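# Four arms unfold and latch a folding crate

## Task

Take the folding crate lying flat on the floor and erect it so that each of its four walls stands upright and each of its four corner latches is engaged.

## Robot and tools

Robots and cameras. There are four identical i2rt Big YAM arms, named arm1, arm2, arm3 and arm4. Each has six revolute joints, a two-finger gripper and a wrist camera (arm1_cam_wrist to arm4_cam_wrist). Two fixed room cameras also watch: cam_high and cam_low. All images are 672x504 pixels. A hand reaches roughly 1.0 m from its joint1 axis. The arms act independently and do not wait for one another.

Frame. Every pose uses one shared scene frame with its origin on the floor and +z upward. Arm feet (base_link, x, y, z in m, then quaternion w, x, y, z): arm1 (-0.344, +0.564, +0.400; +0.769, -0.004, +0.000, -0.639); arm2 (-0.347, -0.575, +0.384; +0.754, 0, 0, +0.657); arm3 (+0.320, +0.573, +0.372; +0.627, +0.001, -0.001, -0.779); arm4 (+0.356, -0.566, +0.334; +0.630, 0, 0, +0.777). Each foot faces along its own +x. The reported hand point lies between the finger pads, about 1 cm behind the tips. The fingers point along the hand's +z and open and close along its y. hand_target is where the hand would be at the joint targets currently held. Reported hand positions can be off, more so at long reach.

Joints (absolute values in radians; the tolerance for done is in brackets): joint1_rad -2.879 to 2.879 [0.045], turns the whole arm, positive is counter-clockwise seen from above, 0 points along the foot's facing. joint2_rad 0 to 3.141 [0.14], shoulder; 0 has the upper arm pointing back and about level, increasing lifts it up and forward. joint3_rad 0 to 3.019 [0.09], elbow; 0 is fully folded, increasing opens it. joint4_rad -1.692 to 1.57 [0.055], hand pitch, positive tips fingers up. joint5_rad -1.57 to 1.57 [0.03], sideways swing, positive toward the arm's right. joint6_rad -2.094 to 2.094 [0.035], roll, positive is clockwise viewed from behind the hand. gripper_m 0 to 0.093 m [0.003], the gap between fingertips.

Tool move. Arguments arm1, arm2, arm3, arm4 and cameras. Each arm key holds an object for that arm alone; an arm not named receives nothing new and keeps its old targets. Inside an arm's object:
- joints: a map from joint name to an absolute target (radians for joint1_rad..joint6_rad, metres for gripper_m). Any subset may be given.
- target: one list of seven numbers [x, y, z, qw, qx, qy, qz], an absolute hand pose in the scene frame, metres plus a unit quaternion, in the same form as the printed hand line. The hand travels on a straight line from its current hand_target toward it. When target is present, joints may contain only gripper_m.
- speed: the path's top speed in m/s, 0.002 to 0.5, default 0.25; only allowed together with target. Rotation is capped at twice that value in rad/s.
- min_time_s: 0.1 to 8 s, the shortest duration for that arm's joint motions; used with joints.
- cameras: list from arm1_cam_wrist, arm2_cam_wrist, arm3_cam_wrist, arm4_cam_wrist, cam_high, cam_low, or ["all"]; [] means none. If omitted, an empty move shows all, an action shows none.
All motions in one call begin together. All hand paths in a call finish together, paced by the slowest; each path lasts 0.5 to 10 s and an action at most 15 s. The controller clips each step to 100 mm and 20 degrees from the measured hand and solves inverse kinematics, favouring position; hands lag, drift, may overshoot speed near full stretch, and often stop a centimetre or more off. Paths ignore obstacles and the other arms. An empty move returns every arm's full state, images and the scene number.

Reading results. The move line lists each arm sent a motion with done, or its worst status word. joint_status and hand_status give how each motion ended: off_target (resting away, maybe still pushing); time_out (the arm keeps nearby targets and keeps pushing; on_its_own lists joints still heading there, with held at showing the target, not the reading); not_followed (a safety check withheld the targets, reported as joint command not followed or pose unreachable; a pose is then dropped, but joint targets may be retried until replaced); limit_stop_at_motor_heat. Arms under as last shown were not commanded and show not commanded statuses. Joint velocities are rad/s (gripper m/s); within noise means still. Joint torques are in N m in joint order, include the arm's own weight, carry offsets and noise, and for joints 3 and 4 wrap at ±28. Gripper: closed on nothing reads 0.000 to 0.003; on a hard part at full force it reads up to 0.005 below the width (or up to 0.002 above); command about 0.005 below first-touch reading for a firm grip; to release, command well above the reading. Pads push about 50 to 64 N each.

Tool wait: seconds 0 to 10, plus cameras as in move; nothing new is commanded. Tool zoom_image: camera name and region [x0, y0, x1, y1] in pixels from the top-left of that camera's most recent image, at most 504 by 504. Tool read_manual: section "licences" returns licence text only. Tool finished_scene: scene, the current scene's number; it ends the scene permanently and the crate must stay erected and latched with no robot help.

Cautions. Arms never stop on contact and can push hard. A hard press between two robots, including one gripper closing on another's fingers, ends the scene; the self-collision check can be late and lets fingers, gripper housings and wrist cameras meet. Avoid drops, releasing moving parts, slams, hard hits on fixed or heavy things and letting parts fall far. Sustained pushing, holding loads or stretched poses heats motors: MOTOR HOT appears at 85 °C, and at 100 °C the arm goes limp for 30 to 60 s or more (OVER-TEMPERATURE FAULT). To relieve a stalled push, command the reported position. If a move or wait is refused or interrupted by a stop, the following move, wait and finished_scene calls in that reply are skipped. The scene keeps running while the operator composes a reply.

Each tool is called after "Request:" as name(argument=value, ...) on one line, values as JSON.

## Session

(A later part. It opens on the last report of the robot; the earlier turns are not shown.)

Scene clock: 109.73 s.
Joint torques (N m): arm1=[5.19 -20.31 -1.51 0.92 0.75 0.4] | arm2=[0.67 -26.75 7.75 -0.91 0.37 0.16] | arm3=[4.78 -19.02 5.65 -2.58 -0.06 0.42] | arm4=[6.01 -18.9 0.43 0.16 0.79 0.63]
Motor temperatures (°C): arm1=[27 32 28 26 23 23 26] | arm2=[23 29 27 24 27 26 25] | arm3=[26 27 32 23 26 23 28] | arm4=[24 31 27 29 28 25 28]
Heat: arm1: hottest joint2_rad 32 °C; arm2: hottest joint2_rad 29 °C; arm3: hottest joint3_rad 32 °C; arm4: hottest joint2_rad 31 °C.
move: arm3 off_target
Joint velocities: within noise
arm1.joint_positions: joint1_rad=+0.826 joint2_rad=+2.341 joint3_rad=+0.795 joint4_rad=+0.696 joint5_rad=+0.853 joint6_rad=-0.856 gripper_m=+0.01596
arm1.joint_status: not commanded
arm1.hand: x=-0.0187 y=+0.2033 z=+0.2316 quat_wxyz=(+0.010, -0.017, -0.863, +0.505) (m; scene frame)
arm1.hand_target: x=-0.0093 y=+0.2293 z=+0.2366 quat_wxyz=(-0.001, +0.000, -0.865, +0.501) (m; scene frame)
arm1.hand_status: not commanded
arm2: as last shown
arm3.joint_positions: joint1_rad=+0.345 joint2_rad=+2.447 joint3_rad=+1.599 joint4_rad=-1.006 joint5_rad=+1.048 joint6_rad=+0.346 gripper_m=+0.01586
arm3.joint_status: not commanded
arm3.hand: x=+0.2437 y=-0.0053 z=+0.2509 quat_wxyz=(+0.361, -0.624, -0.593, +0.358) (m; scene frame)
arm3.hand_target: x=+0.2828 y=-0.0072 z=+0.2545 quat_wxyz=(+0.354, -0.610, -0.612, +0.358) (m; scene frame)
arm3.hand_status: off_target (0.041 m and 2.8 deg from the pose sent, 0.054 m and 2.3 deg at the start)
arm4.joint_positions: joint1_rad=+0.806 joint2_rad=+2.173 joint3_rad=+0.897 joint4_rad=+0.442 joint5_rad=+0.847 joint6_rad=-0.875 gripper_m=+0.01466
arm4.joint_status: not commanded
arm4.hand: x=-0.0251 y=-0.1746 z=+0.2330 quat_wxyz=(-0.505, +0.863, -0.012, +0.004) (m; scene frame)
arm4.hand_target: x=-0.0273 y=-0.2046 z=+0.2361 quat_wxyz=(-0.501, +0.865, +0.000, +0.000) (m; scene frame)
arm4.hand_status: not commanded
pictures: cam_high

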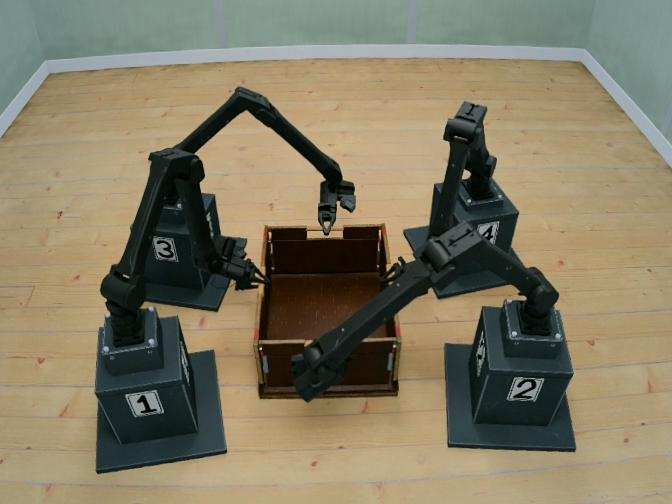

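Request:
move(arm3={"target": [0.308, -0.007, 0.254, -0.3536, 0.6124, 0.6124, -0.3536], "speed": 0.06}, cameras=["cam_high"])

Request:
move(arm3={"target": [0.215, -0.007, 0.247, -0.3536, 0.6124, 0.6124, -0.3536], "speed": 0.12}, cameras=["cam_high"])

Request:
zoom_image(camera="cam_high", region=[240, 210, 430, 410])

Scene clock: 111.77 s.
Joint torques (N m): arm1=[4.78 -20.6 -1.43 0.98 0.68 0.41] | arm2=[0.73 -26.81 7.75 -0.91 0.36 0.16] | arm3=[7.47 -18.84 5.7 -2.91 -0.47 0.65] | arm4=[6.01 -18.96 0.42 0.17 0.79 0.62]
Motor temperatures (°C): arm1=[27 32 28 26 23 23 26] | arm2=[23 29 27 24 27 26 25] | arm3=[26 27 32 23 26 23 28] | arm4=[24 32 27 29 28 25 28]
Heat: arm1: hottest joint2_rad 32 °C; arm2: hottest joint2_rad 29 °C; arm3: hottest joint3_rad 32 °C; arm4: hottest joint2_rad 32 °C.
move: arm3 off_target
Joint velocities: within noise
arm1, arm2, arm4: as last shown
arm3.joint_positions: joint1_rad=+0.345 joint2_rad=+2.461 joint3_rad=+1.628 joint4_rad=-1.066 joint5_rad=+1.039 joint6_rad=+0.386 gripper_m=+0.01586
arm3.joint_status: not commanded
arm3.hand: x=+0.2445 y=-0.0049 z=+0.2510 quat_wxyz=(+0.368, -0.629, -0.588, +0.351) (m; scene frame)
arm3.hand_target: x=+0.3041 y=-0.0054 z=+0.2538 quat_wxyz=(+0.353, -0.612, -0.613, +0.355) (m; scene frame)
arm3.hand_status: off_target (0.064 m and 3.8 deg from the pose sent, 0.064 m and 2.8 deg at the start)
pictures: cam_high

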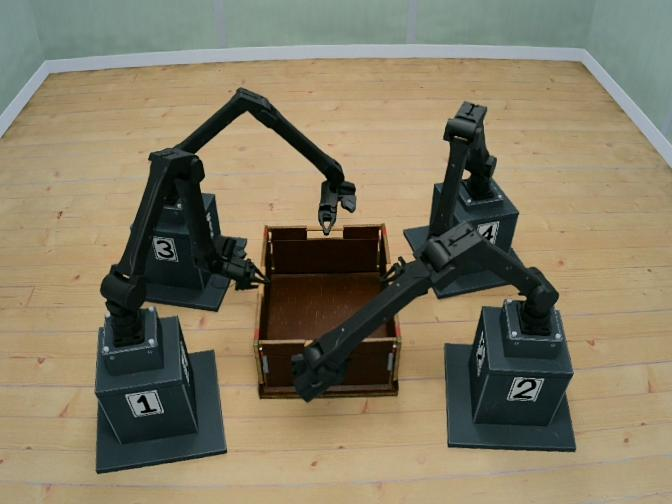

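Scene clock: 113.37 s.
Joint torques (N m): arm1=[4.84 -19.96 -1.47 1.05 0.71 0.4] | arm2=[0.62 -26.87 7.75 -0.9 0.37 0.16] | arm3=[-3.31 -18.43 3.79 1.47 0.48 -0.61] | arm4=[6.01 -18.9 0.42 0.17 0.79 0.63]
Motor temperatures (°C): arm1=[27 33 28 26 23 23 26] | arm2=[23 29 27 24 27 26 25] | arm3=[26 27 32 23 26 23 28] | arm4=[24 32 27 29 28 25 28]
Heat: arm1: hottest joint2_rad 33 °C; arm2: hottest joint2_rad 29 °C; arm3: hottest joint3_rad 32 °C; arm4: hottest joint2_rad 32 °C.
move: arm3 off_target
Joint velocities: within noise
arm1, arm2, arm4: as last shown
arm3.joint_positions: joint1_rad=+0.338 joint2_rad=+2.417 joint3_rad=+1.541 joint4_rad=-0.879 joint5_rad=+1.043 joint6_rad=+0.248 gripper_m=+0.01585
arm3.joint_status: not commanded
arm3.hand: x=+0.2398 y=-0.0061 z=+0.2498 quat_wxyz=(+0.345, -0.618, -0.606, +0.364) (m; scene frame)
arm3.hand_target: x=+0.2216 y=-0.0053 z=+0.2460 quat_wxyz=(+0.353, -0.613, -0.614, +0.350) (m; scene frame)
arm3.hand_status: off_target (0.025 m and 1.8 deg from the pose sent, 0.030 m and 3.8 deg at the start)
arm4.hand_target: x=-0.0273 y=-0.2046 z=+0.2361 quat_wxyz=(-0.501, +0.865, +0.001, +0.000) (m; scene frame)
pictures: cam_high

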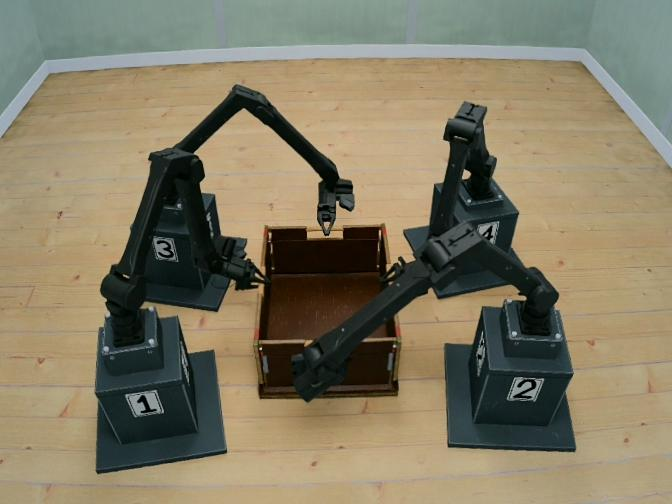

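Scaled by 2.520 from the camera's 672x504 image, which has a finer 960x720 frame.

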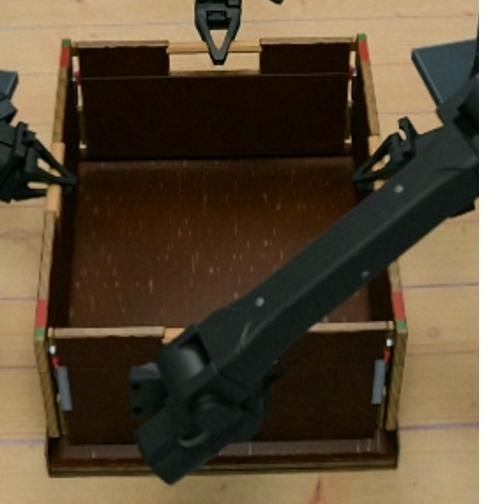

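Request:
move(arm3={"target": [0.239, -0.007, 0.249, -0.3536, 0.6124, 0.6124, -0.3536], "speed": 0.1}, arm1={"target": [-0.012, 0.208, 0.237, 0, 0, 0.866, -0.5], "speed": 0.1}, arm4={"target": [-0.027, -0.180, 0.237, -0.5, 0.866, 0, 0], "speed": 0.1})

Request:
move(arm3={"joints": {"gripper_m": 0.045}}, arm1={"joints": {"gripper_m": 0.028}}, arm4={"joints": {"gripper_m": 0.028}}, cameras=["cam_high", "cam_low"])

Request:
zoom_image(camera="cam_high", region=[240, 210, 430, 410])

Scene clock: 115.87 s.
Joint torques (N m): arm1=[0.62 -19.84 0.08 1.98 0.12 -0.03] | arm2=[0.67 -26.81 7.75 -0.9 0.37 0.16] | arm3=[-0.91 -18.67 5.52 -0.81 0.51 -0.03] | arm4=[2.61 -17.9 3 1.02 0.01 0.08]
Motor temperatures (°C): arm1=[27 33 28 26 23 23 26] | arm2=[23 29 27 24 27 26 25] | arm3=[26 27 32 23 26 23 28] | arm4=[24 32 27 29 28 25 28]
Heat: arm1: hottest joint2_rad 33 °C; arm2: hottest joint2_rad 29 °C; arm3: hottest joint3_rad 32 °C; arm4: hottest joint2_rad 32 °C.
move: arm1 done; arm3 done; arm4 done
Joint velocities: within noise
arm1.joint_positions: joint1_rad=+0.823 joint2_rad=+2.340 joint3_rad=+0.792 joint4_rad=+0.698 joint5_rad=+0.841 joint6_rad=-0.862 gripper_m=+0.01596
arm1.joint_status: not commanded
arm1.hand: x=-0.0189 y=+0.2034 z=+0.2309 quat_wxyz=(+0.009, -0.014, -0.865, +0.502) (m; scene frame)
arm1.hand_target: x=-0.0144 y=+0.2087 z=+0.2367 quat_wxyz=(+0.004, -0.001, -0.865, +0.501) (m; scene frame)
arm1.hand_status: done (0.010 m and 1.9 deg from the pose sent, 0.010 m and 2.4 deg at the start)
arm2: as last shown
arm3.joint_positions: joint1_rad=+0.338 joint2_rad=+2.417 joint3_rad=+1.541 joint4_rad=-0.882 joint5_rad=+1.042 joint6_rad=+0.254 gripper_m=+0.01585
arm3.joint_status: not commanded
arm3.hand: x=+0.2399 y=-0.0056 z=+0.2497 quat_wxyz=(+0.345, -0.620, -0.604, +0.363) (m; scene frame)
arm3.hand_target: x=+0.2392 y=-0.0083 z=+0.2487 quat_wxyz=(+0.350, -0.615, -0.611, +0.356) (m; scene frame)
arm3.hand_status: done (0.002 m and 1.9 deg from the pose sent, 0.001 m and 1.8 deg at the start)
arm4.joint_positions: joint1_rad=+0.801 joint2_rad=+2.171 joint3_rad=+0.895 joint4_rad=+0.442 joint5_rad=+0.836 joint6_rad=-0.878 gripper_m=+0.01466
arm4.joint_status: not commanded
arm4.hand: x=-0.0244 y=-0.1736 z=+0.2323 quat_wxyz=(-0.502, +0.865, -0.010, +0.002) (m; scene frame)
arm4.hand_target: x=-0.0263 y=-0.1803 z=+0.2365 quat_wxyz=(-0.500, +0.866, +0.001, +0.001) (m; scene frame)
arm4.hand_status: done (0.008 m and 1.2 deg from the pose sent, 0.007 m and 1.6 deg at the start)
pictures: none

Scene clock: 116.57 s.
Joint torques (N m): arm1=[0.38 -18.32 0.83 1.81 0.33 0.09] | arm2=[0.67 -26.87 7.75 -0.92 0.36 0.17] | arm3=[-0.38 -18.9 5.59 -0.39 0.5 0.01] | arm4=[2.26 -16.62 3.64 1.03 0.11 0.08]
Motor temperatures (°C): arm1=[27 33 28 26 23 23 26] | arm2=[23 29 27 24 27 26 25] | arm3=[26 27 32 23 26 23 28] | arm4=[24 32 27 29 28 25 28]
Heat: arm1: hottest joint2_rad 33 °C; arm2: hottest joint2_rad 29 °C; arm3: hottest joint3_rad 32 °C; arm4: hottest joint2_rad 32 °C.
move: arm1 done; arm3 done; arm4 done
Joint velocities: within noise
arm1.joint_positions: joint1_rad=+0.835 joint2_rad=+2.326 joint3_rad=+0.770 joint4_rad=+0.698 joint5_rad=+0.827 joint6_rad=-0.868 gripper_m=+0.02795
arm1.joint_status: all done
arm1.hand: x=-0.0188 y=+0.2119 z=+0.2327 quat_wxyz=(+0.005, -0.002, -0.868, +0.496) (m; scene frame)
arm1.hand_target: x=-0.0137 y=+0.2144 z=+0.2353 quat_wxyz=(+0.002, +0.007, -0.868, +0.497) (m; scene frame)
arm1.hand_status: not commanded
arm2.joint_positions: joint1_rad=+0.465 joint2_rad=+2.387 joint3_rad=+1.743 joint4_rad=-1.507 joint5_rad=+0.961 joint6_rad=+0.597 gripper_m=+0.04989
arm2.joint_status: not commanded
arm2.hand: x=-0.3900 y=-0.0040 z=+0.3501 quat_wxyz=(-0.340, +0.620, -0.596, +0.381) (m; scene frame)
arm2.hand_target: x=-0.4007 y=+0.0116 z=+0.3801 quat_wxyz=(-0.354, +0.613, -0.611, +0.354) (m; scene frame)
arm2.hand_status: not commanded
arm3.joint_positions: joint1_rad=+0.330 joint2_rad=+2.417 joint3_rad=+1.541 joint4_rad=-0.889 joint5_rad=+1.042 joint6_rad=+0.237 gripper_m=+0.04486
arm3.joint_status: all done
arm3.hand: x=+0.2353 y=-0.0037 z=+0.2499 quat_wxyz=(+0.352, -0.615, -0.608, +0.357) (m; scene frame)
arm3.hand_target: x=+0.2349 y=-0.0077 z=+0.2487 quat_wxyz=(+0.353, -0.614, -0.612, +0.353) (m; scene frame)
arm3.hand_status: not commanded
arm4.joint_positions: joint1_rad=+0.815 joint2_rad=+2.157 joint3_rad=+0.888 joint4_rad=+0.442 joint5_rad=+0.833 joint6_rad=-0.878 gripper_m=+0.02794
arm4.joint_status: all done
arm4.hand: x=-0.0296 y=-0.1795 z=+0.2372 quat_wxyz=(-0.502, +0.865, -0.005, -0.004) (m; scene frame)
arm4.hand_target: x=-0.0297 y=-0.1837 z=+0.2364 quat_wxyz=(-0.500, +0.866, +0.004, -0.002) (m; scene frame)
arm4.hand_status: not commanded
pictures: cam_high, cam_low

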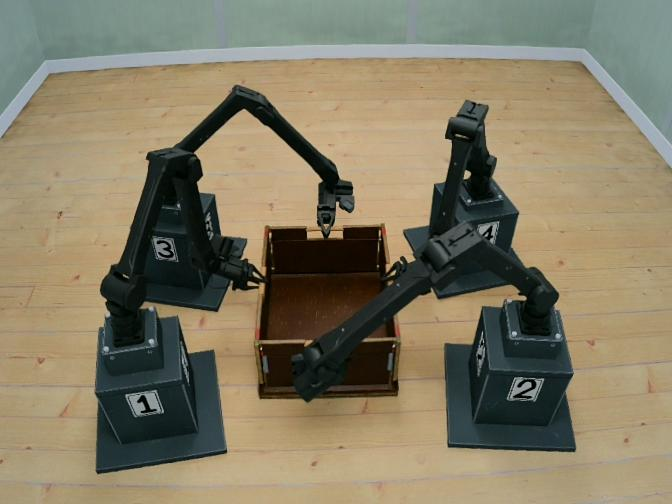

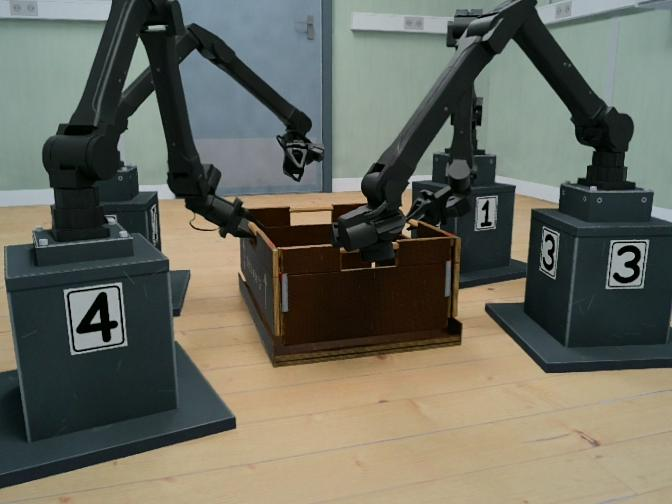

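Scaled by 2.520 from the camera's 672x504 image, which has a finer 960x720 frame.

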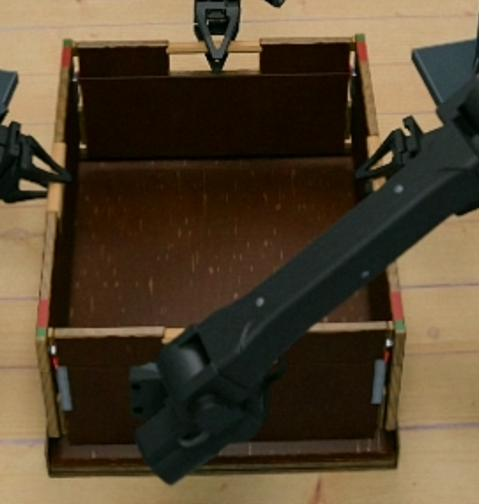

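Request:
move(arm1={"target": [-0.008, 0.305, 0.290, 0, 0, 0.866, -0.5], "speed": 0.12, "joints": {"gripper_m": 0.04}}, arm4={"target": [-0.030, -0.285, 0.295, -0.5, 0.866, 0, 0], "speed": 0.12, "joints": {"gripper_m": 0.04}}, arm3={"target": [0.325, -0.007, 0.305, -0.3536, 0.6124, 0.6124, -0.3536], "speed": 0.12}, cameras=["cam_high", "cam_low"])

Request:
zoom_image(camera="cam_high", region=[240, 210, 430, 410])

Request:
zoom_image(camera="cam_low", region=[220, 180, 480, 380])

Scene clock: 120.83 s.
Joint torques (N m): arm1=[0.09 -16.5 1.28 1.07 0.75 0.31] | arm2=[0.67 -26.81 7.75 -0.91 0.37 0.16] | arm3=[-0.21 -20.48 7.38 -1.01 0.44 0.24] | arm4=[1.79 -14.21 4.68 0.49 0.45 0.39]
Motor temperatures (°C): arm1=[27 32 28 26 23 23 26] | arm2=[23 30 27 24 27 26 25] | arm3=[26 28 32 23 26 23 27] | arm4=[24 31 27 29 28 25 28]
Heat: arm1: hottest joint2_rad 32 °C; arm2: hottest joint2_rad 30 °C; arm3: hottest joint3_rad 32 °C; arm4: hottest joint2_rad 31 °C.
move: arm1 done; arm3 off_target; arm4 done
Joint velocities: within noise
arm1.joint_positions: joint1_rad=+1.065 joint2_rad=+2.110 joint3_rad=+0.652 joint4_rad=+0.379 joint5_rad=+0.962 joint6_rad=-0.584 gripper_m=+0.03993
arm1.joint_status: all done
arm1.hand: x=-0.0109 y=+0.3017 z=+0.2878 quat_wxyz=(+0.005, +0.003, -0.866, +0.501) (m; scene frame)
arm1.hand_target: x=-0.0093 y=+0.3041 z=+0.2901 quat_wxyz=(+0.001, +0.000, -0.865, +0.501) (m; scene frame)
arm1.hand_status: done (0.005 m and 0.6 deg from the pose sent, 0.110 m and 0.8 deg at the start)
arm2: as last shown
arm3.joint_positions: joint1_rad=+0.468 joint2_rad=+2.400 joint3_rad=+1.628 joint4_rad=-1.262 joint5_rad=+0.999 joint6_rad=+0.486 gripper_m=+0.04490
arm3.joint_status: not commanded
arm3.hand: x=+0.3147 y=+0.0084 z=+0.2910 quat_wxyz=(+0.372, -0.603, -0.616, +0.344) (m; scene frame)
arm3.hand_target: x=+0.3238 y=-0.0069 z=+0.3055 quat_wxyz=(+0.354, -0.613, -0.612, +0.353) (m; scene frame)
arm3.hand_status: off_target (0.023 m and 2.6 deg from the pose sent, 0.105 m and 0.7 deg at the start)
arm4.joint_positions: joint1_rad=+1.022 joint2_rad=+1.929 joint3_rad=+0.773 joint4_rad=+0.104 joint5_rad=+0.962 joint6_rad=-0.617 gripper_m=+0.03993
arm4.joint_status: all done
arm4.hand: x=-0.0279 y=-0.2780 z=+0.2956 quat_wxyz=(-0.502, +0.865, +0.000, +0.004) (m; scene frame)
arm4.hand_target: x=-0.0268 y=-0.2810 z=+0.2956 quat_wxyz=(-0.501, +0.865, -0.003, +0.003) (m; scene frame)
arm4.hand_status: done (0.007 m and 0.6 deg from the pose sent, 0.120 m and 0.8 deg at the start)
pictures: cam_high, cam_low

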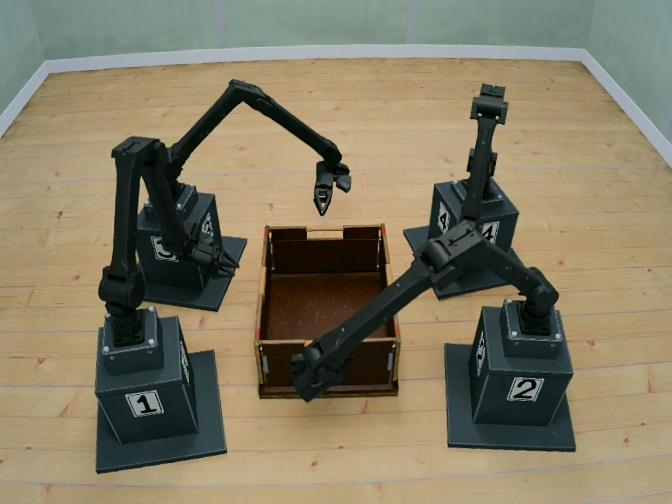

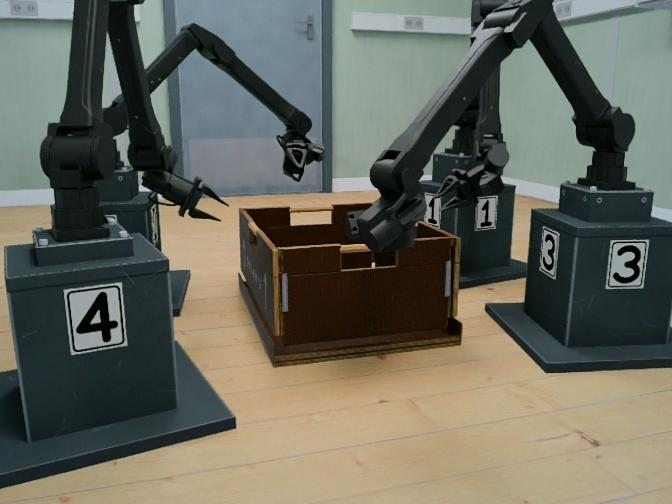

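Scaled by 2.520 from the camera's 672x504 image, which has a finer 960x720 frame.

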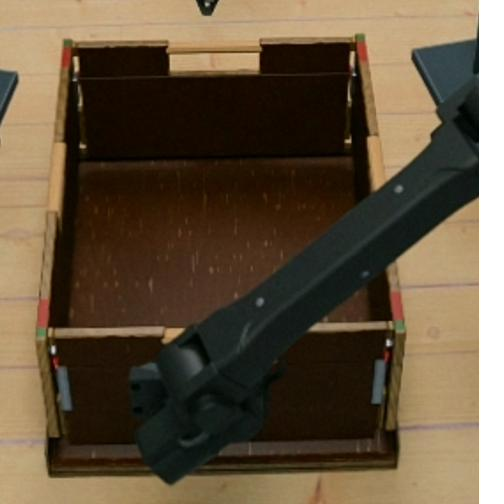

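Scaled by 1.938 from the camera's 672x504 image, which has a finer 960x720 frame.

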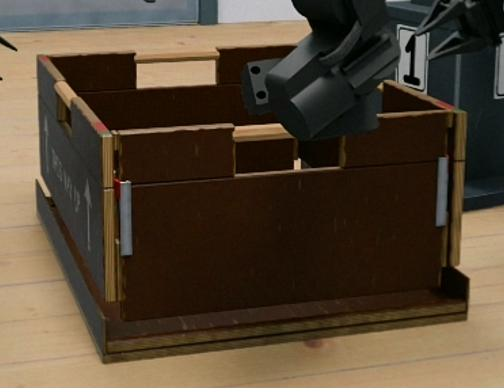

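Request:
finished_scene(scene=2)

The scene is finished: the task was done.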